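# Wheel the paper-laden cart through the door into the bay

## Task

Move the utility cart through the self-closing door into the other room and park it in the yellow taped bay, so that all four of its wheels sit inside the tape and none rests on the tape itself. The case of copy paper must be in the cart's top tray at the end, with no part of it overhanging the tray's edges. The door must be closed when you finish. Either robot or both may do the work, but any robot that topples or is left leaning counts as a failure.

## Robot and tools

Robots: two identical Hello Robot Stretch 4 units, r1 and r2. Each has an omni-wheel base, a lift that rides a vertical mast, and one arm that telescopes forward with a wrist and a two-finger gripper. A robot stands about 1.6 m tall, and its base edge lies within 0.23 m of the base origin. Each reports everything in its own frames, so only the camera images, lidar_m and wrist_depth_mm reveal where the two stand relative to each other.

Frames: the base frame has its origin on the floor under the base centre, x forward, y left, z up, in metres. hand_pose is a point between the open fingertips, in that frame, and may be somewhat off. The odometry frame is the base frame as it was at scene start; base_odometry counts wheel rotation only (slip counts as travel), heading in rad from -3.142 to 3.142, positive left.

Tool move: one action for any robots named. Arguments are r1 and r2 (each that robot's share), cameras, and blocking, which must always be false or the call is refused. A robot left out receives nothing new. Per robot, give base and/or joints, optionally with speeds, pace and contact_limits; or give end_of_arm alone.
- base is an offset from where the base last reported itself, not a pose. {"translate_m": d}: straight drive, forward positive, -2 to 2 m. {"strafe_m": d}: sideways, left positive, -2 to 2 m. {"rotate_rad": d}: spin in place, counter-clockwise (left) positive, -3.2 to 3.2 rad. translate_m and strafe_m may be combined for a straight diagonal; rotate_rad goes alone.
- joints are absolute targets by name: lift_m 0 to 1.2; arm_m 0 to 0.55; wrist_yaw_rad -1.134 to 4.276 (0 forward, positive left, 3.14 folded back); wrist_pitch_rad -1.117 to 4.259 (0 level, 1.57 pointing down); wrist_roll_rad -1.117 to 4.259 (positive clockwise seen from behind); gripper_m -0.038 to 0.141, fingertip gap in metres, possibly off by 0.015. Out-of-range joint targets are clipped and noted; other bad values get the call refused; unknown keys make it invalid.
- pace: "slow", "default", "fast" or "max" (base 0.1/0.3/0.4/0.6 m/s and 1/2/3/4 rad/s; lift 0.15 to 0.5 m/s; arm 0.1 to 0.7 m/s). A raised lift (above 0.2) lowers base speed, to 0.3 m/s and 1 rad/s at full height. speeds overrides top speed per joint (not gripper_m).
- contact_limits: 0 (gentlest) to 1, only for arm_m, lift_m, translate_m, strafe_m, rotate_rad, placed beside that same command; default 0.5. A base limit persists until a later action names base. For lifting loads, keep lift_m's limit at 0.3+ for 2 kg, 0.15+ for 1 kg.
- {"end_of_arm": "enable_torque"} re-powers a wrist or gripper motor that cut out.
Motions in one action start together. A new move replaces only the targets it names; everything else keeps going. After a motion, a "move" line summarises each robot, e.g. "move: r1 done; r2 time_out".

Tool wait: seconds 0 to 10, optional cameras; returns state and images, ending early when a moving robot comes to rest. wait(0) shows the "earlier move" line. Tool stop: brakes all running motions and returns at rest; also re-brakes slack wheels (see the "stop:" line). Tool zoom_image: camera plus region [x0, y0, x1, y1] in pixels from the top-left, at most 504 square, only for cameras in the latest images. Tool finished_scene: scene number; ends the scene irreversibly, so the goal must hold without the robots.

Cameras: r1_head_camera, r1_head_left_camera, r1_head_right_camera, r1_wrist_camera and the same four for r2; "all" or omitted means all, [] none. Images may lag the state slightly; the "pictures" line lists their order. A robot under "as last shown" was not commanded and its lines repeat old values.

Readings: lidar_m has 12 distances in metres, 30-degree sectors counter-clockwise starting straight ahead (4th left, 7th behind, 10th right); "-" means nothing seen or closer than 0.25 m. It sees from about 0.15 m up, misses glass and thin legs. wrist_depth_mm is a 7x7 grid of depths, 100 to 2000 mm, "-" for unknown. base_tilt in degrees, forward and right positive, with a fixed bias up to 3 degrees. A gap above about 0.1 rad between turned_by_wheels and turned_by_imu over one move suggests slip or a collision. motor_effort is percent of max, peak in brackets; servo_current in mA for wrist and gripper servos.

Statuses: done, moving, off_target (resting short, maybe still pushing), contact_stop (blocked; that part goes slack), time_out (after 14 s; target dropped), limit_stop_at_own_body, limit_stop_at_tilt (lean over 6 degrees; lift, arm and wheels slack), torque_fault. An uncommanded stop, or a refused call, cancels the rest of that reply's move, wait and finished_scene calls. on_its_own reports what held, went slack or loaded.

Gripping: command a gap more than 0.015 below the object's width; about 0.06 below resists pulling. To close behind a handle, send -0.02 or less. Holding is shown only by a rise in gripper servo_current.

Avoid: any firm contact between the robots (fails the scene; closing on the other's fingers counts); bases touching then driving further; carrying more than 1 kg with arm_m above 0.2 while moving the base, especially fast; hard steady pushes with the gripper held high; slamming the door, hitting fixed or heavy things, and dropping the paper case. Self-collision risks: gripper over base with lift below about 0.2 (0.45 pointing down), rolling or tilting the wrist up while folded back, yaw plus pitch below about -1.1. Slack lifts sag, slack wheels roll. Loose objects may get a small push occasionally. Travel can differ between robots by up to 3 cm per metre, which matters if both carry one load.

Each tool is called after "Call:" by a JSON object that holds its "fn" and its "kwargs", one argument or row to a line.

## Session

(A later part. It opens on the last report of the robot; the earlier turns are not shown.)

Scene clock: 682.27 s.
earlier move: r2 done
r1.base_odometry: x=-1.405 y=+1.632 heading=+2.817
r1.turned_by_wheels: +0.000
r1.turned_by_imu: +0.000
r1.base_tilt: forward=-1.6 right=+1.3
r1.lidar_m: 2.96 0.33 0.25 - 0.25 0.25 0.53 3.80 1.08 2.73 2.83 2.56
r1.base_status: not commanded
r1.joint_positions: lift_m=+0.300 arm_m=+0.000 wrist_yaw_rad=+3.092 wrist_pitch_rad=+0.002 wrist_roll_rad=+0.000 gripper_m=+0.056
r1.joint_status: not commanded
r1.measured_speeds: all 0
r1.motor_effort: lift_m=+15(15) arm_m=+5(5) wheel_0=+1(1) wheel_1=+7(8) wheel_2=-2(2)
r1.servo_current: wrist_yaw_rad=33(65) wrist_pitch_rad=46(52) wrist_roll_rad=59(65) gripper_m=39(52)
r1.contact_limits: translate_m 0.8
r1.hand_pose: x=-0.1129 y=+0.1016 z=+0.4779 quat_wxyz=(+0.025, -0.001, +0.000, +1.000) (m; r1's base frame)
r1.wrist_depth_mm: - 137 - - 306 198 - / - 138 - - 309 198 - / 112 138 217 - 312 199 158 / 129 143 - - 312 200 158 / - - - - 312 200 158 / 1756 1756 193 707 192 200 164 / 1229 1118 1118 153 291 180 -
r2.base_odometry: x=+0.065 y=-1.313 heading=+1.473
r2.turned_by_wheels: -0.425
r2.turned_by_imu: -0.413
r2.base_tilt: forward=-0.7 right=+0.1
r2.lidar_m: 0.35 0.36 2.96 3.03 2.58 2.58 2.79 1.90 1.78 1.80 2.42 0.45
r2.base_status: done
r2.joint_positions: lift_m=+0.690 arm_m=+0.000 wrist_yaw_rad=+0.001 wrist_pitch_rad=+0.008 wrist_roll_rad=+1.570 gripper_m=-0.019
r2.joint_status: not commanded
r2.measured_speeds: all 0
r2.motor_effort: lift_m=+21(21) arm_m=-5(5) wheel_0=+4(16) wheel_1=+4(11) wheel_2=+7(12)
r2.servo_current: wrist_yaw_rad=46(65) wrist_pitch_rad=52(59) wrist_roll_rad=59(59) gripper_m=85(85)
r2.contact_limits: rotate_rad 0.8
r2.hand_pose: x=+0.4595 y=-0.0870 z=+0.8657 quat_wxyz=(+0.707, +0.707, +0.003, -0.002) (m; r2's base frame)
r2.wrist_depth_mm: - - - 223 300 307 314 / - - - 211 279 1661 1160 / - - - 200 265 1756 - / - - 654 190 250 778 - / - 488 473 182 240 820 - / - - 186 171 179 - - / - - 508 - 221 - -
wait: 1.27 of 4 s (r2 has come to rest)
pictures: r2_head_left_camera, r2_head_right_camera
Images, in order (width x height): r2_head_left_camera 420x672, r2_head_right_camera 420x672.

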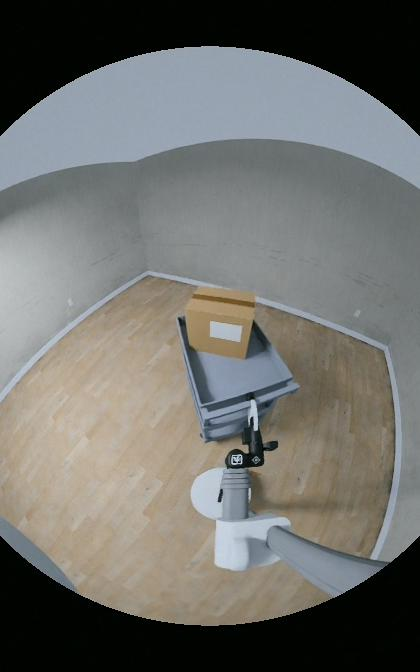

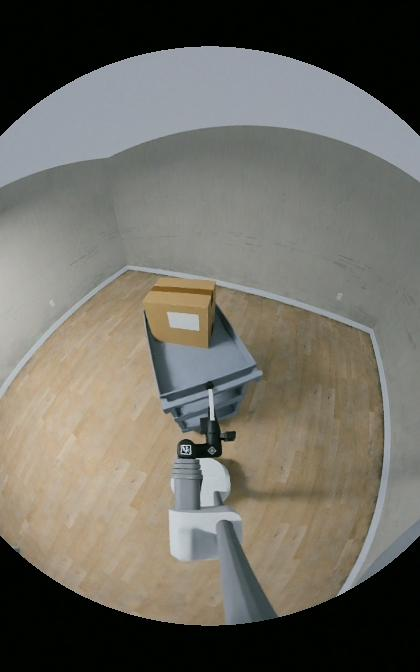

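Call:
{"fn": "move", "kwargs": {
  "r2": {"base":{"strafe_m":0.55},"pace":"slow","contact_limits":{"strafe_m":0.8}},
  "blocking": false,
  "cameras": []
}}

Call:
{"fn": "wait", "kwargs": {
  "seconds": 8,
  "cameras": ["r1_head_left_camera","r2_head_left_camera"]
}}

Call:
{"fn": "move", "kwargs": {
  "r2": {"base":{"rotate_rad":-0.443},"pace":"slow","contact_limits":{"rotate_rad":0.8}},
  "blocking": false,
  "cameras": []
}}

Call:
{"fn": "wait", "kwargs": {
  "seconds": 4,
  "cameras": ["r1_head_camera","r1_head_left_camera","r1_head_right_camera","r2_head_left_camera","r2_head_right_camera"]
}}

Scene clock: 694.27 s.
move: r2 moving
r1: as last shown
r1.turned_by_imu: -0.001
r1.base_tilt: forward=-1.6 right=+1.2
r1.lidar_m: 2.97 0.33 0.25 - 0.25 0.25 0.52 3.78 1.11 2.74 2.86 2.54
r1.motor_effort: lift_m=+15(15) arm_m=+5(5) wheel_0=+0(1) wheel_1=+8(8) wheel_2=-2(3)
r1.servo_current: wrist_yaw_rad=39(59) wrist_pitch_rad=46(52) wrist_roll_rad=65(65) gripper_m=39(46)
r1.contact_limits: translate_m 0.8
r1.wrist_depth_mm: - 137 - - 306 196 - / - 138 - - 310 198 - / 112 138 219 - 312 200 158 / 129 143 - - 310 200 158 / - - - - 312 200 158 / 1756 1756 193 707 191 200 165 / 1255 1098 1118 153 290 181 -
r2.base_odometry: x=+0.051 y=-1.311 heading=+1.473
r2.turned_by_wheels: +0.000
r2.turned_by_imu: +0.001
r2.base_tilt: forward=-0.6 right=+0.1
r2.lidar_m: 0.33 0.33 2.94 3.03 2.57 2.57 2.81 1.90 1.80 1.80 2.40 0.46
r2.base_status: strafe_m moving
r2.joint_positions: lift_m=+0.690 arm_m=+0.000 wrist_yaw_rad=+0.000 wrist_pitch_rad=+0.008 wrist_roll_rad=+1.570 gripper_m=-0.019
r2.joint_status: not commanded
r2.measured_speeds: translate_m=+0.001 strafe_m=+0.056 rotate_rad=-0.005 lift_m=+0.000 arm_m=+0.000 wrist_yaw_rad=-0.004 wrist_pitch_rad=+0.000 wrist_roll_rad=+0.000
r2.motor_effort: lift_m=+21(21) arm_m=-4(5) wheel_0=-7(9) wheel_1=+7(9) wheel_2=+0(5)
r2.servo_current: wrist_yaw_rad=46(59) wrist_pitch_rad=52(52) wrist_roll_rad=39(52) gripper_m=78(78)
r2.contact_limits: strafe_m 0.8
r2.hand_pose: x=+0.4594 y=-0.0873 z=+0.8657 quat_wxyz=(+0.707, +0.707, +0.003, -0.003) (m; r2's base frame)
r2.wrist_depth_mm: - - - 224 301 307 315 / - - - 212 282 1618 1118 / - - - 200 266 1756 - / - - 676 189 251 798 - / - - 473 182 240 831 - / - - 186 172 180 - - / - - 500 - 220 - -
pictures: none
No camera images: "cameras" was empty.

Scene clock: 700.40 s.
earlier move: r2 done
r1.base_odometry: x=-1.405 y=+1.632 heading=+2.817
r1.turned_by_wheels: +0.000
r1.turned_by_imu: +0.000
r1.base_tilt: forward=-1.6 right=+1.3
r1.lidar_m: 2.20 0.33 0.25 - 0.25 0.25 0.52 3.78 1.10 2.73 2.84 2.34
r1.base_status: not commanded
r1.joint_positions: lift_m=+0.300 arm_m=+0.000 wrist_yaw_rad=+3.092 wrist_pitch_rad=+0.002 wrist_roll_rad=+0.000 gripper_m=+0.056
r1.joint_status: not commanded
r1.measured_speeds: all 0
r1.motor_effort: lift_m=+15(15) arm_m=+5(5) wheel_0=+0(2) wheel_1=+8(8) wheel_2=-2(3)
r1.servo_current: wrist_yaw_rad=46(72) wrist_pitch_rad=46(52) wrist_roll_rad=33(78) gripper_m=46(46)
r1.contact_limits: translate_m 0.8
r1.hand_pose: x=-0.1129 y=+0.1016 z=+0.4779 quat_wxyz=(+0.025, -0.001, +0.000, +1.000) (m; r1's base frame)
r1.wrist_depth_mm: - 137 - - 307 197 - / - 137 - - 309 198 - / 112 138 218 - 312 200 158 / 129 143 - - 312 200 158 / - - - - 312 201 158 / 1708 1756 193 715 191 200 166 / 1229 1118 1078 154 290 180 -
r2.base_odometry: x=-0.482 y=-1.259 heading=+1.473
r2.turned_by_wheels: +0.000
r2.turned_by_imu: +0.000
r2.base_tilt: forward=-0.7 right=+0.0
r2.lidar_m: 0.46 2.62 2.46 2.53 2.22 2.18 3.15 2.43 2.27 2.33 0.40 0.34
r2.base_status: done
r2.joint_positions: lift_m=+0.690 arm_m=+0.000 wrist_yaw_rad=-0.004 wrist_pitch_rad=+0.008 wrist_roll_rad=+1.570 gripper_m=-0.019
r2.joint_status: not commanded
r2.measured_speeds: all 0
r2.motor_effort: lift_m=+21(21) arm_m=-4(5) wheel_0=-5(13) wheel_1=+4(10) wheel_2=+0(5)
r2.servo_current: wrist_yaw_rad=52(59) wrist_pitch_rad=52(59) wrist_roll_rad=46(65) gripper_m=78(85)
r2.contact_limits: strafe_m 0.8
r2.hand_pose: x=+0.4590 y=-0.0885 z=+0.8657 quat_wxyz=(+0.707, +0.707, +0.001, -0.004) (m; r2's base frame)
r2.wrist_depth_mm: - 355 359 - 149 - - / - 421 424 103 163 - - / - - 535 109 182 - - / - - - 126 199 - - / - - - 141 224 1576 492 / - - 186 162 180 1576 466 / - - - - 343 343 1118
wait: 6.13 of 8 s (r2 has come to rest)
pictures: r1_head_left_camera, r2_head_left_camera
Images, in order (width x height): r1_head_left_camera 420x672, r2_head_left_camera 420x672.

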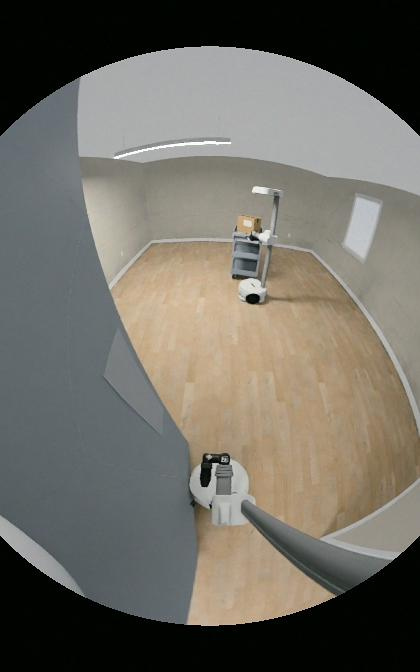

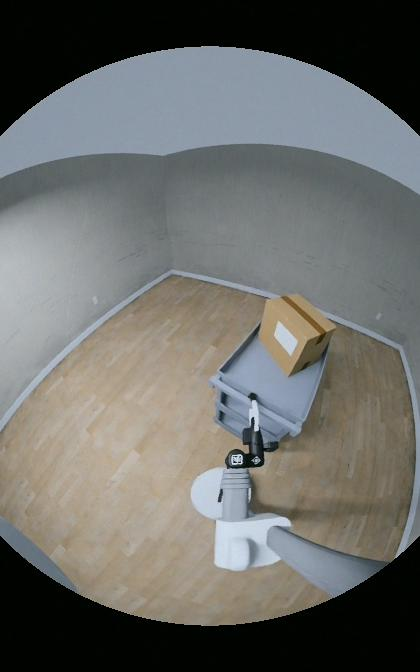

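Scene clock: 700.90 s.
move: r2 moving
r1: as last shown
r1.lidar_m: 2.20 0.32 0.25 - 0.25 0.25 0.52 3.79 1.09 2.72 2.83 2.30
r1.motor_effort: lift_m=+15(15) arm_m=+5(5) wheel_0=+0(1) wheel_1=+8(8) wheel_2=-2(2)
r1.servo_current: wrist_yaw_rad=46(65) wrist_pitch_rad=46(52) wrist_roll_rad=46(65) gripper_m=39(52)
r1.contact_limits: translate_m 0.8
r1.wrist_depth_mm: - 137 - - 304 196 - / - 138 - - 309 198 - / 112 138 217 - 310 199 158 / 129 143 - - 312 200 158 / - - - - 314 200 158 / 1708 1756 193 707 190 200 165 / 1229 1098 1118 153 290 181 -
r2.base_odometry: x=-0.482 y=-1.259 heading=+1.349
r2.turned_by_wheels: -0.124
r2.turned_by_imu: -0.120
r2.base_tilt: forward=-0.7 right=+0.0
r2.lidar_m: 0.43 2.78 2.47 2.48 2.99 2.18 3.11 2.55 2.28 2.28 2.79 0.39
r2.base_status: rotate_rad moving
r2.joint_positions: lift_m=+0.690 arm_m=+0.000 wrist_yaw_rad=+0.007 wrist_pitch_rad=+0.008 wrist_roll_rad=+1.570 gripper_m=-0.019
r2.joint_status: not commanded
r2.measured_speeds: translate_m=+0.001 strafe_m=+0.001 rotate_rad=-0.491 lift_m=+0.000 arm_m=+0.000 wrist_yaw_rad=+0.000 wrist_pitch_rad=+0.000 wrist_roll_rad=+0.000
r2.motor_effort: lift_m=+21(21) arm_m=-4(5) wheel_0=+13(14) wheel_1=+7(10) wheel_2=+12(12)
r2.servo_current: wrist_yaw_rad=72(72) wrist_pitch_rad=52(52) wrist_roll_rad=59(59) gripper_m=78(85)
r2.contact_limits: rotate_rad 0.8
r2.hand_pose: x=+0.4599 y=-0.0854 z=+0.8657 quat_wxyz=(+0.707, +0.707, +0.005, +0.000) (m; r2's base frame)
r2.wrist_depth_mm: - 404 407 107 164 - - / - 397 402 118 176 - - / - - 484 125 190 - - / - - 609 135 205 - - / - - - 150 224 1661 - / - - 186 165 179 1576 488 / - - - - 262 1661 1182
pictures: none
No camera images: "cameras" was empty.

Scene clock: 702.03 s.
earlier move: r2 done
r1.base_odometry: x=-1.405 y=+1.632 heading=+2.817
r1.turned_by_wheels: +0.000
r1.turned_by_imu: +0.000
r1.base_tilt: forward=-1.6 right=+1.3
r1.lidar_m: 2.18 0.31 0.25 - 0.25 0.25 0.53 3.80 1.06 2.73 2.81 2.31
r1.base_status: not commanded
r1.joint_positions: lift_m=+0.300 arm_m=+0.000 wrist_yaw_rad=+3.092 wrist_pitch_rad=+0.002 wrist_roll_rad=+0.000 gripper_m=+0.056
r1.joint_status: not commanded
r1.measured_speeds: all 0
r1.motor_effort: lift_m=+15(15) arm_m=+5(5) wheel_0=+1(1) wheel_1=+8(8) wheel_2=-2(2)
r1.servo_current: wrist_yaw_rad=46(65) wrist_pitch_rad=39(52) wrist_roll_rad=46(72) gripper_m=46(52)
r1.contact_limits: translate_m 0.8
r1.hand_pose: x=-0.1129 y=+0.1016 z=+0.4779 quat_wxyz=(+0.025, -0.001, +0.000, +1.000) (m; r1's base frame)
r1.wrist_depth_mm: - 137 - - 306 197 - / - 137 - - 309 198 - / 112 138 220 - 310 199 158 / 129 142 - - 314 199 158 / - - - - 314 200 158 / 1808 1808 193 707 191 200 165 / 1255 1098 1098 153 290 180 -
r2.base_odometry: x=-0.482 y=-1.259 heading=+1.031
r2.turned_by_wheels: -0.318
r2.turned_by_imu: -0.309
r2.base_tilt: forward=-0.7 right=+0.1
r2.lidar_m: 0.36 0.37 2.57 2.45 2.58 2.19 2.21 3.20 2.37 2.28 2.33 0.43
r2.base_status: done
r2.joint_positions: lift_m=+0.690 arm_m=+0.000 wrist_yaw_rad=+0.003 wrist_pitch_rad=+0.008 wrist_roll_rad=+1.570 gripper_m=-0.019
r2.joint_status: not commanded
r2.measured_speeds: all 0
r2.motor_effort: lift_m=+21(21) arm_m=-4(5) wheel_0=+5(14) wheel_1=+4(10) wheel_2=+4(13)
r2.servo_current: wrist_yaw_rad=52(72) wrist_pitch_rad=46(59) wrist_roll_rad=33(59) gripper_m=78(85)
r2.contact_limits: rotate_rad 0.8
r2.hand_pose: x=+0.4596 y=-0.0866 z=+0.8657 quat_wxyz=(+0.707, +0.707, +0.004, -0.002) (m; r2's base frame)
r2.wrist_depth_mm: - - - 193 258 1618 1160 / - - - 189 251 1618 512 / - - - 184 246 831 - / - - 480 180 241 854 - / - - 480 177 236 820 - / - - 186 172 179 - - / - - 554 - 227 - -
wait: 1.13 of 4 s (r2 has come to rest)
pictures: r1_head_camera, r1_head_left_camera, r1_head_right_camera, r2_head_left_camera, r2_head_right_camera
Images, in order (width x height): r1_head_camera 420x560, r1_head_left_camera 420x672, r1_head_right_camera 420x672, r2_head_left_camera 420x672, r2_head_right_camera 420x672.

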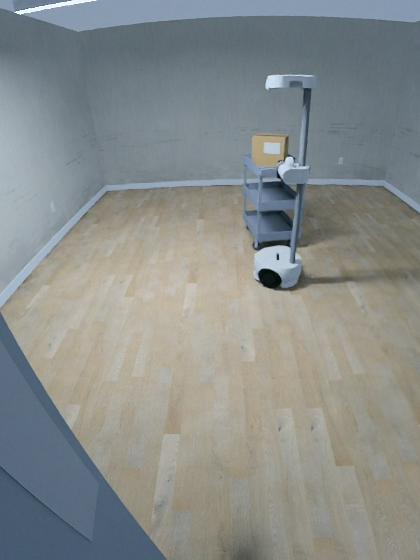

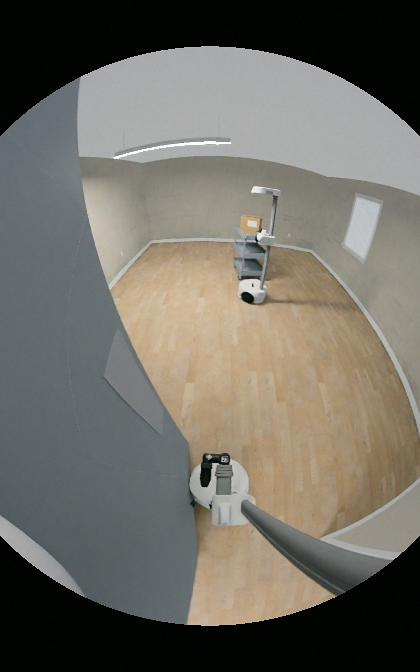

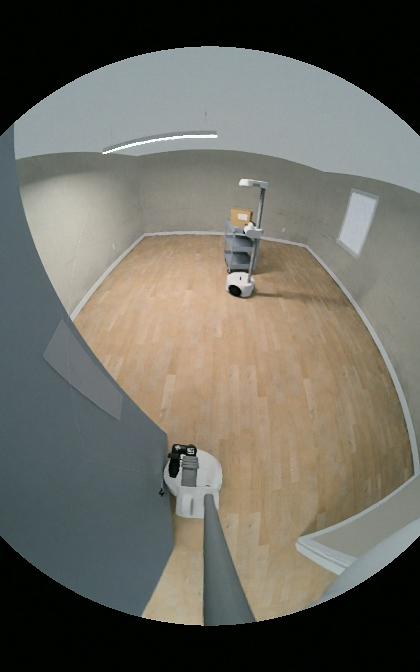

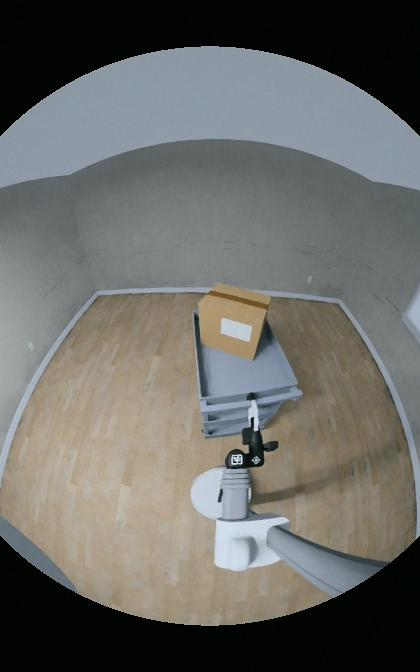

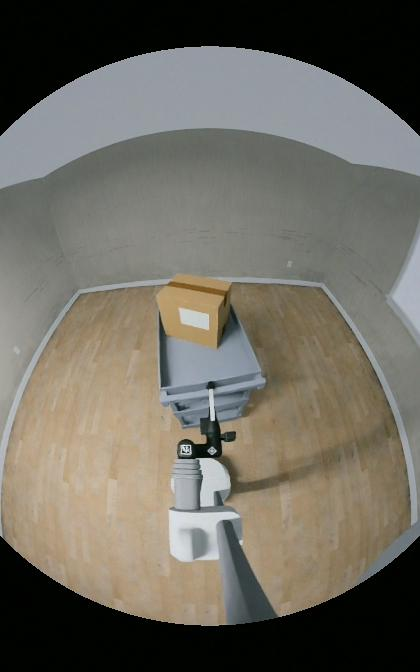

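Call:
{"fn": "move", "kwargs": {
  "r2": {"base":{"translate_m":-0.48},"pace":"slow","contact_limits":{"translate_m":0.7}},
  "blocking": false,
  "cameras": []
}}

Call:
{"fn": "wait", "kwargs": {
  "seconds": 8,
  "cameras": ["r1_head_camera","r1_head_left_camera","r1_head_right_camera","r2_head_left_camera","r2_head_right_camera"]
}}

Scene clock: 715.77 s.
move: r2 moving
r1: as last shown
r1.turned_by_imu: -0.001
r1.lidar_m: 2.19 0.33 0.25 - 0.25 0.25 0.52 3.79 1.12 2.72 2.86 2.28
r1.servo_current: wrist_yaw_rad=46(72) wrist_pitch_rad=39(52) wrist_roll_rad=59(59) gripper_m=39(46)
r1.contact_limits: translate_m 0.8
r1.wrist_depth_mm: - 137 - - 306 198 - / - 138 - - 309 198 - / 112 138 218 - 310 199 158 / 129 143 - - 310 200 158 / - - - - 312 200 158 / 1708 1756 195 707 191 201 165 / 1255 1098 1118 154 290 180 -
r2.base_odometry: x=-0.489 y=-1.269 heading=+1.031
r2.turned_by_wheels: +0.000
r2.turned_by_imu: +0.002
r2.base_tilt: forward=-0.7 right=+0.1
r2.lidar_m: 0.36 0.40 2.57 2.46 2.58 2.16 2.20 3.20 2.37 2.29 2.33 0.46
r2.base_status: translate_m moving
r2.joint_positions: lift_m=+0.690 arm_m=+0.000 wrist_yaw_rad=+0.003 wrist_pitch_rad=+0.008 wrist_roll_rad=+1.570 gripper_m=-0.019
r2.joint_status: not commanded
r2.measured_speeds: translate_m=-0.050 strafe_m=+0.000 rotate_rad=-0.003 lift_m=+0.000 arm_m=+0.000 wrist_yaw_rad=+0.000 wrist_pitch_rad=+0.000 wrist_roll_rad=+0.000
r2.motor_effort: lift_m=+21(21) arm_m=-4(5) wheel_0=-2(9) wheel_1=-7(8) wheel_2=+13(14)
r2.servo_current: wrist_yaw_rad=46(52) wrist_pitch_rad=52(59) wrist_roll_rad=39(52) gripper_m=78(85)
r2.contact_limits: translate_m 0.7
r2.hand_pose: x=+0.4596 y=-0.0866 z=+0.8657 quat_wxyz=(+0.707, +0.707, +0.004, -0.002) (m; r2's base frame)
r2.wrist_depth_mm: - - - 191 255 1618 1138 / - - - 187 249 1618 521 / - - - 183 245 768 - / - - 473 179 240 842 - / - - 488 177 235 831 - / - - 186 172 180 - - / - - 559 - 228 - -
pictures: none
No camera images: "cameras" was empty.

Scene clock: 721.37 s.
earlier move: r2 done
r1.base_odometry: x=-1.405 y=+1.632 heading=+2.817
r1.turned_by_wheels: +0.000
r1.turned_by_imu: +0.000
r1.base_tilt: forward=-1.6 right=+1.3
r1.lidar_m: 1.72 0.31 0.25 - 0.25 0.25 0.53 3.77 1.10 2.71 2.84 1.74
r1.base_status: not commanded
r1.joint_positions: lift_m=+0.300 arm_m=+0.000 wrist_yaw_rad=+3.092 wrist_pitch_rad=+0.002 wrist_roll_rad=+0.000 gripper_m=+0.056
r1.joint_status: not commanded
r1.measured_speeds: all 0
r1.motor_effort: lift_m=+15(15) arm_m=+5(5) wheel_0=+1(2) wheel_1=+8(8) wheel_2=-2(3)
r1.servo_current: wrist_yaw_rad=39(72) wrist_pitch_rad=33(52) wrist_roll_rad=52(65) gripper_m=39(52)
r1.contact_limits: translate_m 0.8
r1.hand_pose: x=-0.1129 y=+0.1016 z=+0.4779 quat_wxyz=(+0.025, -0.001, +0.000, +1.000) (m; r1's base frame)
r1.wrist_depth_mm: - 137 - - 304 197 - / - 137 - - 307 198 - / 112 138 217 - 312 199 158 / 129 143 - - 314 200 157 / - - - - 314 200 158 / 1708 1708 195 707 190 200 165 / 1229 1078 1118 153 291 180 -
r2.base_odometry: x=-0.729 y=-1.670 heading=+1.030
r2.turned_by_wheels: +0.000
r2.turned_by_imu: -0.001
r2.base_tilt: forward=-0.7 right=+0.1
r2.lidar_m: 0.39 0.40 2.55 2.48 2.60 1.76 1.77 2.73 2.36 2.26 2.38 0.42
r2.base_status: done
r2.joint_positions: lift_m=+0.690 arm_m=+0.000 wrist_yaw_rad=+0.000 wrist_pitch_rad=+0.008 wrist_roll_rad=+1.570 gripper_m=-0.019
r2.joint_status: not commanded
r2.measured_speeds: all 0
r2.motor_effort: lift_m=+21(21) arm_m=-4(5) wheel_0=-6(12) wheel_1=-6(9) wheel_2=+4(14)
r2.servo_current: wrist_yaw_rad=39(59) wrist_pitch_rad=52(59) wrist_roll_rad=39(65) gripper_m=72(85)
r2.contact_limits: translate_m 0.7
r2.hand_pose: x=+0.4593 y=-0.0875 z=+0.8657 quat_wxyz=(+0.707, +0.707, +0.003, -0.003) (m; r2's base frame)
r2.wrist_depth_mm: - - - 178 240 1661 1160 / - - - 177 238 1618 - / - - 574 176 236 788 - / - 473 466 236 235 842 - / - - 496 173 234 831 - / - - 185 172 180 - - / - - - - 232 129 -
wait: 5.60 of 8 s (r2 has come to rest)
pictures: r1_head_camera, r1_head_left_camera, r1_head_right_camera, r2_head_left_camera, r2_head_right_camera
Images, in order (width x height): r1_head_camera 420x560, r1_head_left_camera 420x672, r1_head_right_camera 420x672, r2_head_left_camera 420x672, r2_head_right_camera 420x672.

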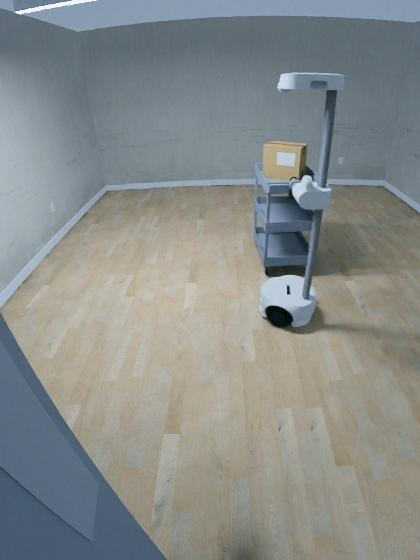

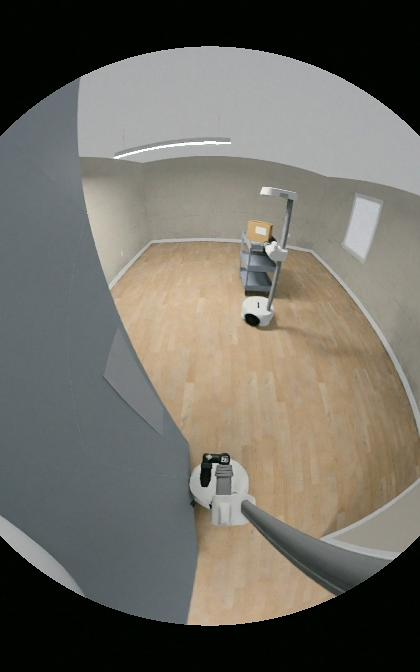

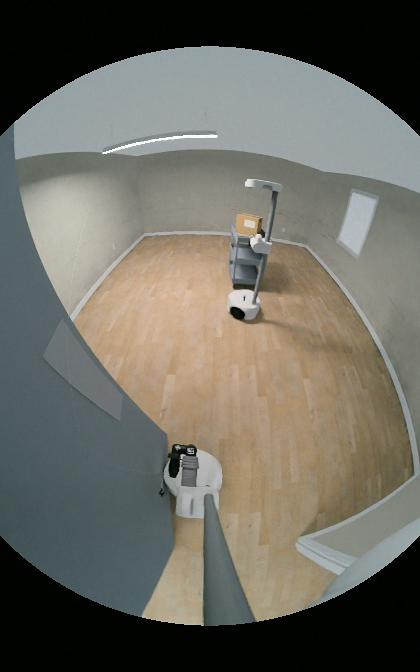

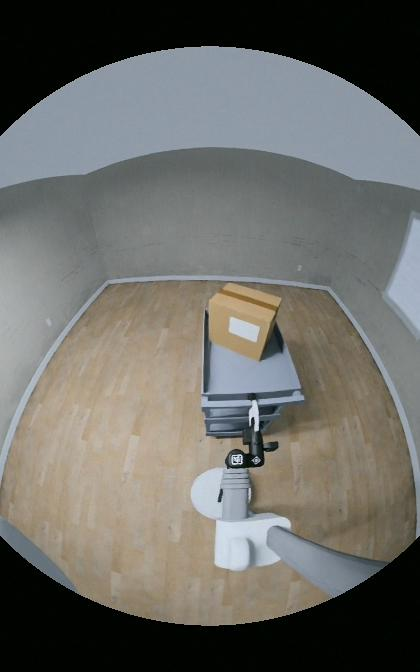

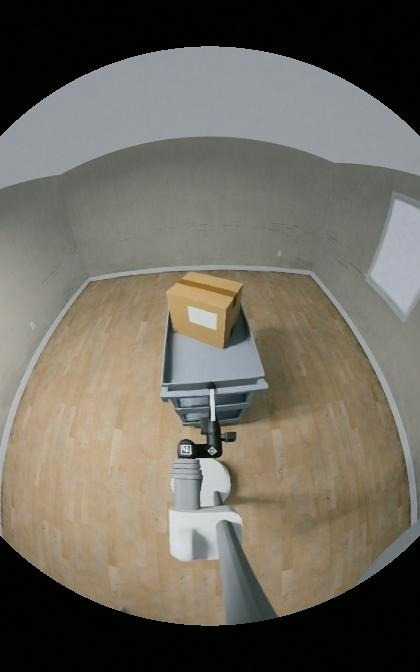

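Call:
{"fn": "move", "kwargs": {
  "r2": {"base":{"translate_m":-0.85},"pace":"slow","contact_limits":{"translate_m":0.7}},
  "blocking": false,
  "cameras": []
}}

Call:
{"fn": "wait", "kwargs": {
  "seconds": 10,
  "cameras": ["r1_head_left_camera","r1_head_right_camera","r2_head_left_camera"]
}}

Scene clock: 750.00 s.
move: r2 moving
r1: as last shown
r1.turned_by_imu: -0.002
r1.lidar_m: 1.73 0.33 0.25 - 0.25 0.25 0.51 3.80 1.11 2.74 2.83 1.71
r1.motor_effort: lift_m=+15(15) arm_m=+5(5) wheel_0=+0(1) wheel_1=+8(8) wheel_2=-2(3)
r1.servo_current: wrist_yaw_rad=59(59) wrist_pitch_rad=46(52) wrist_roll_rad=59(59) gripper_m=46(46)
r1.contact_limits: translate_m 0.8
r1.wrist_depth_mm: - 137 - - 306 196 - / - 138 - - 309 198 - / 112 138 218 - 310 200 157 / 129 142 - - 312 200 158 / - - - - 314 201 158 / 1708 1708 193 707 191 200 165 / 1255 1118 1118 153 291 180 -
r2.base_odometry: x=-0.736 y=-1.681 heading=+1.030
r2.turned_by_wheels: +0.000
r2.turned_by_imu: +0.004
r2.base_tilt: forward=-0.7 right=+0.1
r2.lidar_m: 0.37 0.40 2.57 2.45 2.60 1.73 1.74 2.68 2.38 2.28 2.38 0.43
r2.base_status: translate_m moving
r2.joint_positions: lift_m=+0.690 arm_m=+0.000 wrist_yaw_rad=+0.000 wrist_pitch_rad=+0.008 wrist_roll_rad=+1.570 gripper_m=-0.019
r2.joint_status: not commanded
r2.measured_speeds: translate_m=-0.049 strafe_m=+0.000 rotate_rad=+0.000 lift_m=+0.000 arm_m=+0.000 wrist_yaw_rad=+0.000 wrist_pitch_rad=+0.000 wrist_roll_rad=+0.000
r2.motor_effort: lift_m=+21(21) arm_m=-4(5) wheel_0=-6(10) wheel_1=-6(9) wheel_2=+10(11)
r2.servo_current: wrist_yaw_rad=52(52) wrist_pitch_rad=52(52) wrist_roll_rad=46(52) gripper_m=78(78)
r2.contact_limits: translate_m 0.7
r2.hand_pose: x=+0.4593 y=-0.0875 z=+0.8657 quat_wxyz=(+0.707, +0.707, +0.003, -0.003) (m; r2's base frame)
r2.wrist_depth_mm: - - - 177 239 1618 1160 / - - - 177 237 1661 - / - - 569 176 236 809 - / - 473 469 234 235 842 - / - - 504 174 235 831 - / - - 186 172 180 - - / - - - - 231 129 -
pictures: none
No camera images: "cameras" was empty.

Scene clock: 759.27 s.
earlier move: r2 done
r1.base_odometry: x=-1.405 y=+1.632 heading=+2.817
r1.turned_by_wheels: +0.000
r1.turned_by_imu: -0.001
r1.base_tilt: forward=-1.6 right=+1.3
r1.lidar_m: 1.03 0.33 0.25 - 0.25 0.25 0.54 3.80 1.11 2.72 2.86 0.92
r1.base_status: not commanded
r1.joint_positions: lift_m=+0.300 arm_m=+0.000 wrist_yaw_rad=+3.092 wrist_pitch_rad=+0.002 wrist_roll_rad=+0.000 gripper_m=+0.056
r1.joint_status: not commanded
r1.measured_speeds: all 0
r1.motor_effort: lift_m=+15(15) arm_m=+5(5) wheel_0=+1(1) wheel_1=+8(8) wheel_2=-2(3)
r1.servo_current: wrist_yaw_rad=52(78) wrist_pitch_rad=39(52) wrist_roll_rad=65(65) gripper_m=39(52)
r1.contact_limits: translate_m 0.8
r1.hand_pose: x=-0.1129 y=+0.1016 z=+0.4779 quat_wxyz=(+0.025, -0.001, +0.000, +1.000) (m; r1's base frame)
r1.wrist_depth_mm: - 137 - - 306 198 - / - 137 - - 310 198 - / 112 137 219 - 310 199 158 / 129 142 - - 312 200 158 / - - - - 314 200 158 / 1756 1756 194 707 191 200 165 / 1229 1098 1078 153 291 180 -
r2.base_odometry: x=-1.167 y=-2.399 heading=+1.030
r2.turned_by_wheels: +0.000
r2.turned_by_imu: -0.001
r2.base_tilt: forward=-0.7 right=+0.1
r2.lidar_m: 0.39 0.48 2.60 2.49 1.03 0.95 1.12 1.82 2.34 2.26 2.38 0.41
r2.base_status: done
r2.joint_positions: lift_m=+0.690 arm_m=+0.000 wrist_yaw_rad=-0.001 wrist_pitch_rad=+0.008 wrist_roll_rad=+1.570 gripper_m=-0.019
r2.joint_status: not commanded
r2.measured_speeds: all 0
r2.motor_effort: lift_m=+21(21) arm_m=-5(5) wheel_0=-7(14) wheel_1=-4(9) wheel_2=+5(11)
r2.servo_current: wrist_yaw_rad=52(59) wrist_pitch_rad=52(59) wrist_roll_rad=39(65) gripper_m=78(85)
r2.contact_limits: translate_m 0.7
r2.hand_pose: x=+0.4593 y=-0.0876 z=+0.8657 quat_wxyz=(+0.707, +0.707, +0.002, -0.003) (m; r2's base frame)
r2.wrist_depth_mm: - - - 153 210 1430 - / - - 544 156 215 798 - / - 469 452 160 220 809 - / - - 488 164 225 842 - / - - 559 168 230 - - / - - 185 172 180 - - / - - - - 242 1576 480
wait: 9.27 of 10 s (r2 has come to rest)
pictures: r1_head_left_camera, r1_head_right_camera, r2_head_left_camera
Images, in order (width x height): r1_head_left_camera 420x672, r1_head_right_camera 420x672, r2_head_left_camera 420x672.

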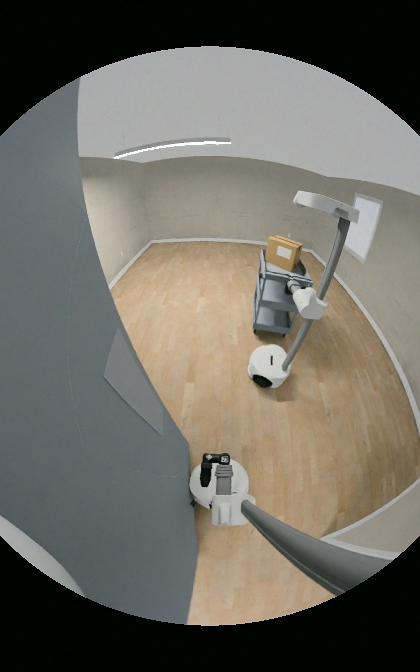

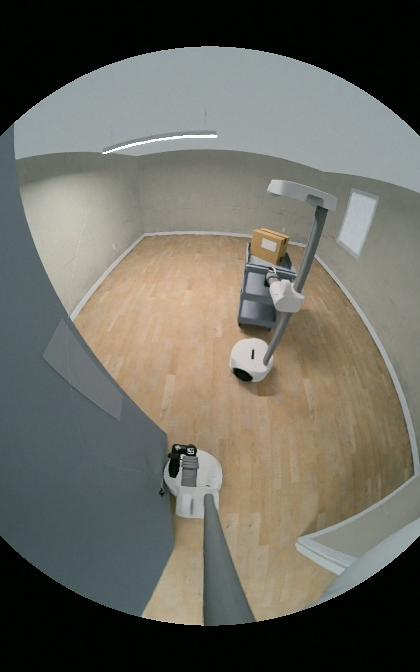

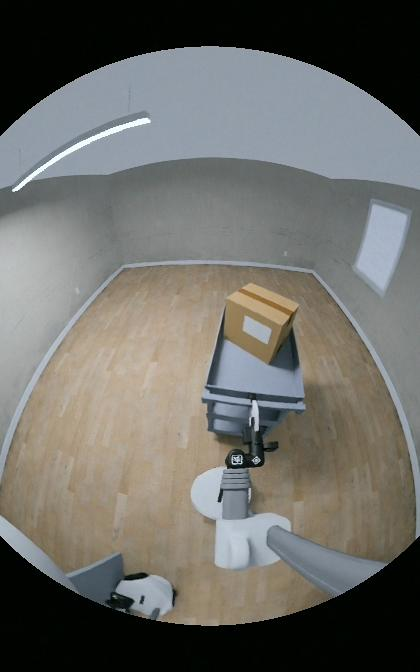

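Call:
{"fn": "move", "kwargs": {
  "r2": {"base":{"translate_m":-0.45},"pace":"slow","contact_limits":{"translate_m":0.7}},
  "blocking": false,
  "cameras": []
}}

Call:
{"fn": "wait", "kwargs": {
  "seconds": 10,
  "cameras": ["r1_head_camera","r1_head_left_camera","r1_head_right_camera","r2_head_left_camera","r2_head_right_camera"]
}}

Scene clock: 771.57 s.
move: r2 moving
r1: as last shown
r1.lidar_m: 1.04 0.33 0.25 - 0.25 0.25 0.53 3.80 1.10 2.72 2.82 0.90
r1.motor_effort: lift_m=+15(15) arm_m=+5(5) wheel_0=+1(1) wheel_1=+8(8) wheel_2=-2(2)
r1.servo_current: wrist_yaw_rad=33(52) wrist_pitch_rad=39(46) wrist_roll_rad=33(72) gripper_m=46(46)
r1.contact_limits: translate_m 0.8
r1.wrist_depth_mm: - 137 - - 307 197 - / - 138 - - 310 198 - / 112 138 220 - 310 200 158 / 129 143 - - 314 200 158 / - - - - 312 200 158 / 1708 1756 193 707 191 200 165 / 1281 1098 1118 153 291 180 -
r2.base_odometry: x=-1.173 y=-2.409 heading=+1.030
r2.turned_by_wheels: +0.000
r2.turned_by_imu: +0.001
r2.base_tilt: forward=-0.7 right=+0.0
r2.lidar_m: 0.40 0.46 2.58 2.48 1.03 0.92 1.09 1.82 2.35 2.26 2.38 0.40
r2.base_status: translate_m moving
r2.joint_positions: lift_m=+0.690 arm_m=+0.000 wrist_yaw_rad=-0.001 wrist_pitch_rad=+0.008 wrist_roll_rad=+1.570 gripper_m=-0.019
r2.joint_status: not commanded
r2.measured_speeds: translate_m=-0.048 strafe_m=+0.000 rotate_rad=+0.000 lift_m=+0.000 arm_m=+0.000 wrist_yaw_rad=+0.000 wrist_pitch_rad=+0.000 wrist_roll_rad=+0.000
r2.motor_effort: lift_m=+21(21) arm_m=-4(5) wheel_0=-12(13) wheel_1=-8(8) wheel_2=+11(11)
r2.servo_current: wrist_yaw_rad=46(52) wrist_pitch_rad=52(52) wrist_roll_rad=46(52) gripper_m=72(78)
r2.contact_limits: translate_m 0.7
r2.hand_pose: x=+0.4593 y=-0.0876 z=+0.8657 quat_wxyz=(+0.707, +0.707, +0.002, -0.003) (m; r2's base frame)
r2.wrist_depth_mm: - - - 152 209 1430 - / - - 549 156 214 788 - / - 466 445 160 220 798 - / - - 488 164 225 831 - / - - 559 168 231 - - / - - 185 172 181 - - / - - - - 243 1576 480
pictures: none
No camera images: "cameras" was empty.

Scene clock: 776.83 s.
earlier move: r2 done
r1.base_odometry: x=-1.405 y=+1.632 heading=+2.817
r1.turned_by_wheels: +0.000
r1.turned_by_imu: +0.000
r1.base_tilt: forward=-1.6 right=+1.3
r1.lidar_m: 5.09 0.32 0.25 - 0.25 0.25 0.54 3.79 1.11 2.74 0.59 0.54
r1.base_status: not commanded
r1.joint_positions: lift_m=+0.300 arm_m=+0.000 wrist_yaw_rad=+3.092 wrist_pitch_rad=+0.002 wrist_roll_rad=+0.000 gripper_m=+0.056
r1.joint_status: not commanded
r1.measured_speeds: all 0
r1.motor_effort: lift_m=+15(15) arm_m=+5(5) wheel_0=+1(1) wheel_1=+8(8) wheel_2=-2(3)
r1.servo_current: wrist_yaw_rad=59(72) wrist_pitch_rad=52(52) wrist_roll_rad=52(85) gripper_m=39(52)
r1.contact_limits: translate_m 0.8
r1.hand_pose: x=-0.1129 y=+0.1016 z=+0.4779 quat_wxyz=(+0.025, -0.001, +0.000, +1.000) (m; r1's base frame)
r1.wrist_depth_mm: - 137 - - 304 197 - / - 138 - - 309 198 - / 112 138 218 - 312 199 158 / 129 142 - - 314 200 158 / - - - - 315 200 158 / 1756 1708 194 707 191 200 165 / 1229 1118 1098 153 290 181 -
r2.base_odometry: x=-1.399 y=-2.784 heading=+1.029
r2.turned_by_wheels: +0.000
r2.turned_by_imu: -0.001
r2.base_tilt: forward=-0.7 right=+0.1
r2.lidar_m: 0.39 3.54 2.58 2.48 0.56 0.56 - 1.34 1.83 2.27 2.36 0.41
r2.base_status: done
r2.joint_positions: lift_m=+0.690 arm_m=+0.000 wrist_yaw_rad=-0.001 wrist_pitch_rad=+0.008 wrist_roll_rad=+1.570 gripper_m=-0.019
r2.joint_status: not commanded
r2.measured_speeds: all 0
r2.motor_effort: lift_m=+21(21) arm_m=-4(5) wheel_0=-6(13) wheel_1=-5(9) wheel_2=+3(11)
r2.servo_current: wrist_yaw_rad=65(65) wrist_pitch_rad=46(59) wrist_roll_rad=52(59) gripper_m=85(85)
r2.contact_limits: translate_m 0.7
r2.hand_pose: x=+0.4593 y=-0.0876 z=+0.8657 quat_wxyz=(+0.707, +0.707, +0.002, -0.003) (m; r2's base frame)
r2.wrist_depth_mm: - - - 139 195 - - / - 504 459 144 203 - - / - 452 449 151 210 - - / - - 512 158 220 - - / - - 609 166 228 - - / - - 185 172 180 1618 517 / - - - - - 1537 466
wait: 5.27 of 10 s (r2 has come to rest)
pictures: r1_head_camera, r1_head_left_camera, r1_head_right_camera, r2_head_left_camera, r2_head_right_camera
Images, in order (width x height): r1_head_camera 420x560, r1_head_left_camera 420x672, r1_head_right_camera 420x672, r2_head_left_camera 420x672, r2_head_right_camera 420x672.

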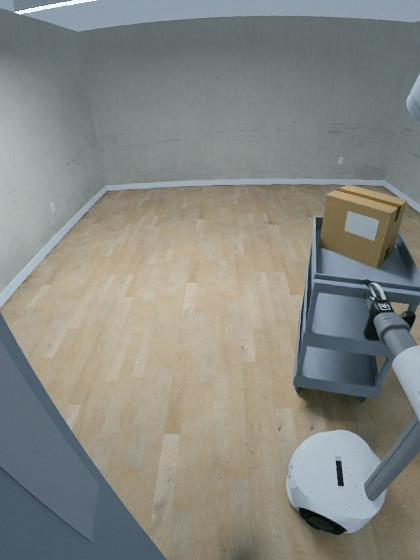

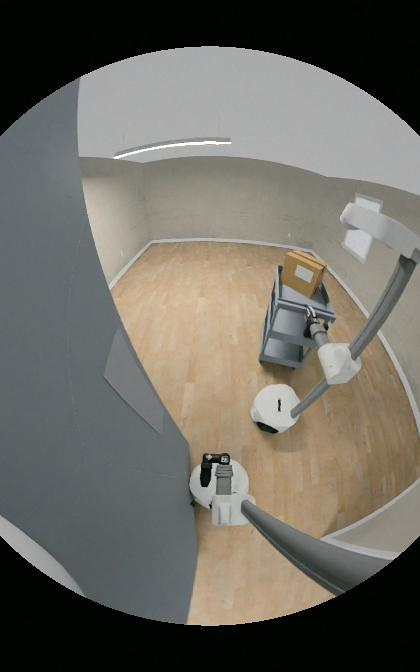

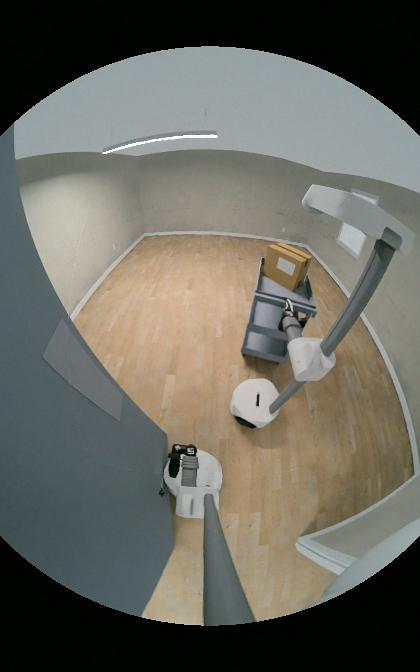

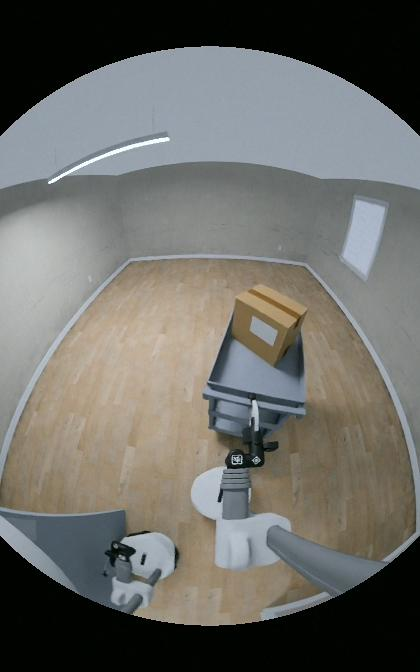

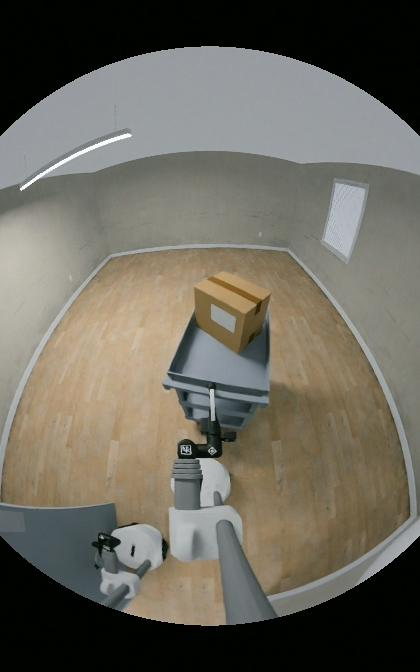

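Call:
{"fn": "move", "kwargs": {
  "r2": {"base":{"strafe_m":-0.05},"pace":"slow","contact_limits":{"strafe_m":0.7}},
  "blocking": false,
  "cameras": []
}}

Call:
{"fn": "wait", "kwargs": {
  "seconds": 3,
  "cameras": []
}}

Call:
{"fn": "move", "kwargs": {
  "r2": {"base":{"translate_m":-0.25},"pace":"slow","contact_limits":{"translate_m":0.5}},
  "blocking": false,
  "cameras": []
}}

Call:
{"fn": "wait", "kwargs": {
  "seconds": 5,
  "cameras": ["r1_head_left_camera","r1_head_right_camera","r2_head_left_camera","r2_head_right_camera"]
}}

Scene clock: 793.30 s.
move: r2 moving
r1: as last shown
r1.turned_by_imu: -0.001
r1.lidar_m: 5.09 0.34 0.25 - 0.25 0.25 0.52 3.81 1.10 2.73 0.58 0.55
r1.motor_effort: lift_m=+15(15) arm_m=+5(5) wheel_0=+0(1) wheel_1=+8(8) wheel_2=-2(2)
r1.servo_current: wrist_yaw_rad=39(65) wrist_pitch_rad=39(46) wrist_roll_rad=39(59) gripper_m=46(46)
r1.contact_limits: translate_m 0.8
r1.wrist_depth_mm: - 137 - - 306 196 - / - 138 - - 309 198 - / 112 138 219 - 309 198 158 / 129 143 - - 312 200 157 / - - - - 314 200 158 / 1756 1756 193 707 191 201 165 / 1229 1098 1098 153 290 180 -
r2.base_odometry: x=-1.386 y=-2.792 heading=+1.030
r2.turned_by_wheels: +0.000
r2.turned_by_imu: +0.003
r2.base_tilt: forward=-0.7 right=+0.0
r2.lidar_m: 0.40 0.48 2.60 2.51 0.57 0.54 1.41 1.34 1.84 2.22 2.32 0.42
r2.base_status: strafe_m moving
r2.joint_positions: lift_m=+0.690 arm_m=+0.000 wrist_yaw_rad=+0.001 wrist_pitch_rad=+0.008 wrist_roll_rad=+1.570 gripper_m=-0.019
r2.joint_status: not commanded
r2.measured_speeds: translate_m=+0.000 strafe_m=-0.055 rotate_rad=+0.001 lift_m=+0.000 arm_m=+0.000 wrist_yaw_rad=+0.026 wrist_pitch_rad=+0.000 wrist_roll_rad=+0.000
r2.motor_effort: lift_m=+21(21) arm_m=-4(5) wheel_0=+9(12) wheel_1=-6(9) wheel_2=-2(4)
r2.servo_current: wrist_yaw_rad=46(52) wrist_pitch_rad=52(59) wrist_roll_rad=52(52) gripper_m=65(78)
r2.contact_limits: strafe_m 0.7
r2.hand_pose: x=+0.4594 y=-0.0873 z=+0.8657 quat_wxyz=(+0.707, +0.707, +0.003, -0.003) (m; r2's base frame)
r2.wrist_depth_mm: - - 569 136 192 - - / - 477 455 142 200 - - / - 455 445 148 208 - - / - - 512 156 218 - - / - - 621 163 228 - - / - - 186 169 178 1576 - / - - - - - 1618 466
pictures: none
No camera images: "cameras" was empty.

Scene clock: 794.40 s.
earlier move: r2 done
r1.base_odometry: x=-1.405 y=+1.632 heading=+2.817
r1.turned_by_wheels: +0.000
r1.turned_by_imu: +0.000
r1.base_tilt: forward=-1.6 right=+1.3
r1.lidar_m: 5.09 0.32 0.25 - 0.25 0.25 0.57 3.81 1.11 2.72 0.60 0.57
r1.base_status: not commanded
r1.joint_positions: lift_m=+0.300 arm_m=+0.000 wrist_yaw_rad=+3.092 wrist_pitch_rad=+0.002 wrist_roll_rad=+0.000 gripper_m=+0.056
r1.joint_status: not commanded
r1.measured_speeds: all 0
r1.motor_effort: lift_m=+15(15) arm_m=+5(5) wheel_0=+0(1) wheel_1=+8(8) wheel_2=-2(2)
r1.servo_current: wrist_yaw_rad=26(65) wrist_pitch_rad=46(46) wrist_roll_rad=65(65) gripper_m=39(46)
r1.contact_limits: translate_m 0.8
r1.hand_pose: x=-0.1129 y=+0.1016 z=+0.4779 quat_wxyz=(+0.025, -0.001, +0.000, +1.000) (m; r1's base frame)
r1.wrist_depth_mm: - 137 - - 309 196 - / - 138 - - 309 198 - / 112 138 218 - 310 199 158 / 129 143 - - 312 200 158 / - - - - 312 201 158 / 1708 1756 193 715 191 201 165 / 1255 1118 1138 153 289 181 -
r2.base_odometry: x=-1.356 y=-2.810 heading=+1.029
r2.turned_by_wheels: +0.000
r2.turned_by_imu: +0.000
r2.base_tilt: forward=-0.7 right=+0.1
r2.lidar_m: 0.41 0.44 2.66 2.55 0.61 0.58 1.35 1.31 1.86 2.18 2.30 0.39
r2.base_status: done
r2.joint_positions: lift_m=+0.690 arm_m=+0.000 wrist_yaw_rad=+0.003 wrist_pitch_rad=+0.008 wrist_roll_rad=+1.570 gripper_m=-0.019
r2.joint_status: not commanded
r2.measured_speeds: all 0
r2.motor_effort: lift_m=+21(21) arm_m=-4(5) wheel_0=+6(13) wheel_1=-4(9) wheel_2=+0(4)
r2.servo_current: wrist_yaw_rad=46(52) wrist_pitch_rad=52(59) wrist_roll_rad=46(59) gripper_m=78(85)
r2.contact_limits: strafe_m 0.7
r2.hand_pose: x=+0.4596 y=-0.0866 z=+0.8657 quat_wxyz=(+0.707, +0.707, +0.004, -0.002) (m; r2's base frame)
r2.wrist_depth_mm: - - - 145 201 732 - / - - 504 150 208 - - / - 445 439 154 214 - - / - - 500 160 221 820 - / - - 585 167 229 - - / - - 186 171 179 1576 - / - - - - 245 1576 484
wait: 1.10 of 3 s (r2 has come to rest)
pictures: none
No camera images: "cameras" was empty.

Scene clock: 794.90 s.
move: r2 moving
r1: as last shown
r1.lidar_m: 5.11 0.33 0.25 - 0.25 0.26 0.54 3.80 1.08 2.73 0.59 0.58
r1.motor_effort: lift_m=+15(15) arm_m=+5(5) wheel_0=+1(1) wheel_1=+8(8) wheel_2=-2(3)
r1.servo_current: wrist_yaw_rad=26(65) wrist_pitch_rad=39(46) wrist_roll_rad=39(65) gripper_m=39(46)
r1.contact_limits: translate_m 0.8
r1.wrist_depth_mm: - 137 - - 307 197 - / - 137 - - 309 198 - / 111 138 218 - 310 200 158 / 129 142 - - 309 200 158 / - - - - 315 201 158 / 1708 1708 193 707 190 200 165 / 1281 1118 1118 153 290 181 -
r2.base_odometry: x=-1.362 y=-2.820 heading=+1.029
r2.turned_by_wheels: +0.000
r2.turned_by_imu: +0.000
r2.base_tilt: forward=-0.6 right=+0.1
r2.lidar_m: 0.40 0.46 2.64 2.52 0.60 0.56 1.34 1.33 1.83 2.21 2.31 0.42
r2.base_status: translate_m moving
r2.joint_positions: lift_m=+0.690 arm_m=+0.000 wrist_yaw_rad=+0.003 wrist_pitch_rad=+0.008 wrist_roll_rad=+1.570 gripper_m=-0.019
r2.joint_status: not commanded
r2.measured_speeds: translate_m=-0.050 strafe_m=+0.000 rotate_rad=-0.001 lift_m=+0.000 arm_m=+0.000 wrist_yaw_rad=-0.004 wrist_pitch_rad=+0.000 wrist_roll_rad=+0.000
r2.motor_effort: lift_m=+21(21) arm_m=-4(5) wheel_0=-10(10) wheel_1=-8(8) wheel_2=+12(12)
r2.servo_current: wrist_yaw_rad=46(52) wrist_pitch_rad=59(59) wrist_roll_rad=46(59) gripper_m=78(78)
r2.contact_limits: translate_m 0.5
r2.hand_pose: x=+0.4596 y=-0.0866 z=+0.8657 quat_wxyz=(+0.707, +0.707, +0.004, -0.002) (m; r2's base frame)
r2.wrist_depth_mm: - - - 148 204 741 - / - - 517 153 212 798 - / - 449 445 158 216 798 - / - - 492 163 224 831 - / - - 574 168 230 - - / - - 185 172 181 1576 - / - - - - 244 1576 477
pictures: none
No camera images: "cameras" was empty.

Scene clock: 798.20 s.
earlier move: r2 done
r1.base_odometry: x=-1.405 y=+1.632 heading=+2.817
r1.turned_by_wheels: +0.000
r1.turned_by_imu: +0.000
r1.base_tilt: forward=-1.5 right=+1.3
r1.lidar_m: 5.09 0.33 0.25 - 0.25 0.25 0.51 3.79 1.09 2.74 0.41 0.45
r1.base_status: not commanded
r1.joint_positions: lift_m=+0.300 arm_m=+0.000 wrist_yaw_rad=+3.092 wrist_pitch_rad=+0.002 wrist_roll_rad=+0.000 gripper_m=+0.056
r1.joint_status: not commanded
r1.measured_speeds: all 0
r1.motor_effort: lift_m=+15(15) arm_m=+5(5) wheel_0=+1(2) wheel_1=+8(8) wheel_2=-2(3)
r1.servo_current: wrist_yaw_rad=39(78) wrist_pitch_rad=39(52) wrist_roll_rad=46(65) gripper_m=33(46)
r1.contact_limits: translate_m 0.8
r1.hand_pose: x=-0.1129 y=+0.1016 z=+0.4779 quat_wxyz=(+0.025, -0.001, +0.000, +1.000) (m; r1's base frame)
r1.wrist_depth_mm: - 137 - - 306 197 - / - 138 - - 310 198 - / 112 138 218 - 310 200 158 / 129 142 - - 312 200 158 / - - - - 314 200 158 / 1756 1756 193 707 191 200 165 / 1229 1098 1098 153 290 180 -
r2.base_odometry: x=-1.485 y=-3.024 heading=+1.029
r2.turned_by_wheels: +0.000
r2.turned_by_imu: -0.001
r2.base_tilt: forward=-0.7 right=+0.1
r2.lidar_m: 0.41 3.58 2.66 0.62 0.42 0.48 4.13 1.10 1.51 2.20 2.30 0.42
r2.base_status: done
r2.joint_positions: lift_m=+0.690 arm_m=+0.000 wrist_yaw_rad=-0.001 wrist_pitch_rad=+0.008 wrist_roll_rad=+1.570 gripper_m=-0.019
r2.joint_status: not commanded
r2.measured_speeds: all 0
r2.motor_effort: lift_m=+21(21) arm_m=-4(5) wheel_0=-6(12) wheel_1=-5(9) wheel_2=+4(12)
r2.servo_current: wrist_yaw_rad=39(59) wrist_pitch_rad=46(59) wrist_roll_rad=46(59) gripper_m=72(85)
r2.contact_limits: translate_m 0.5
r2.hand_pose: x=+0.4593 y=-0.0877 z=+0.8657 quat_wxyz=(+0.707, +0.707, +0.002, -0.003) (m; r2's base frame)
r2.wrist_depth_mm: - - - 146 202 741 - / - - 496 151 208 - - / - 445 436 155 214 809 - / - - 500 161 223 809 - / - - 580 167 230 - - / - - 185 172 181 544 - / - - - - 246 1537 484
wait: 3.30 of 5 s (r2 has come to rest)
pictures: r1_head_left_camera, r1_head_right_camera, r2_head_left_camera, r2_head_right_camera
Images, in order (width x height): r1_head_left_camera 420x672, r1_head_right_camera 420x672, r2_head_left_camera 420x672, r2_head_right_camera 420x672.

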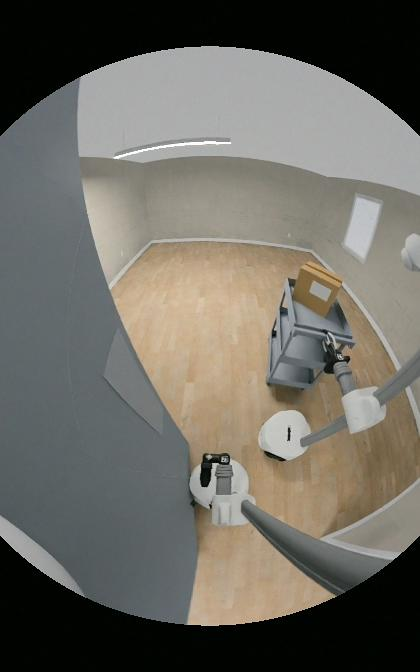

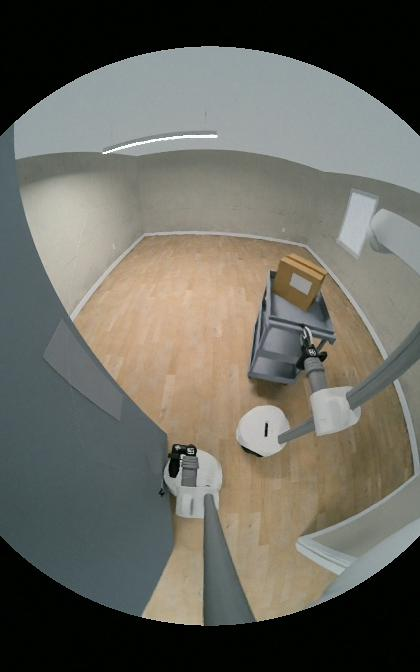

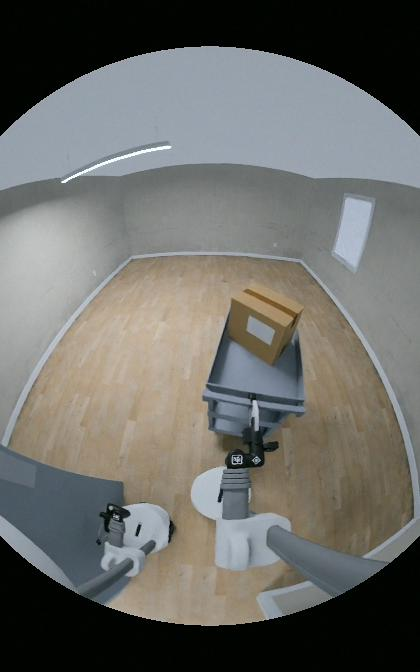

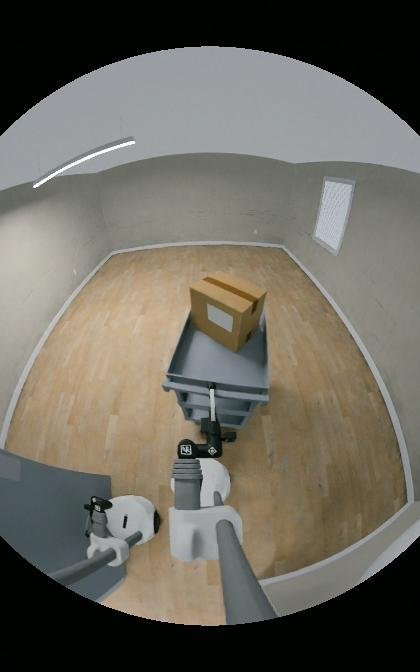

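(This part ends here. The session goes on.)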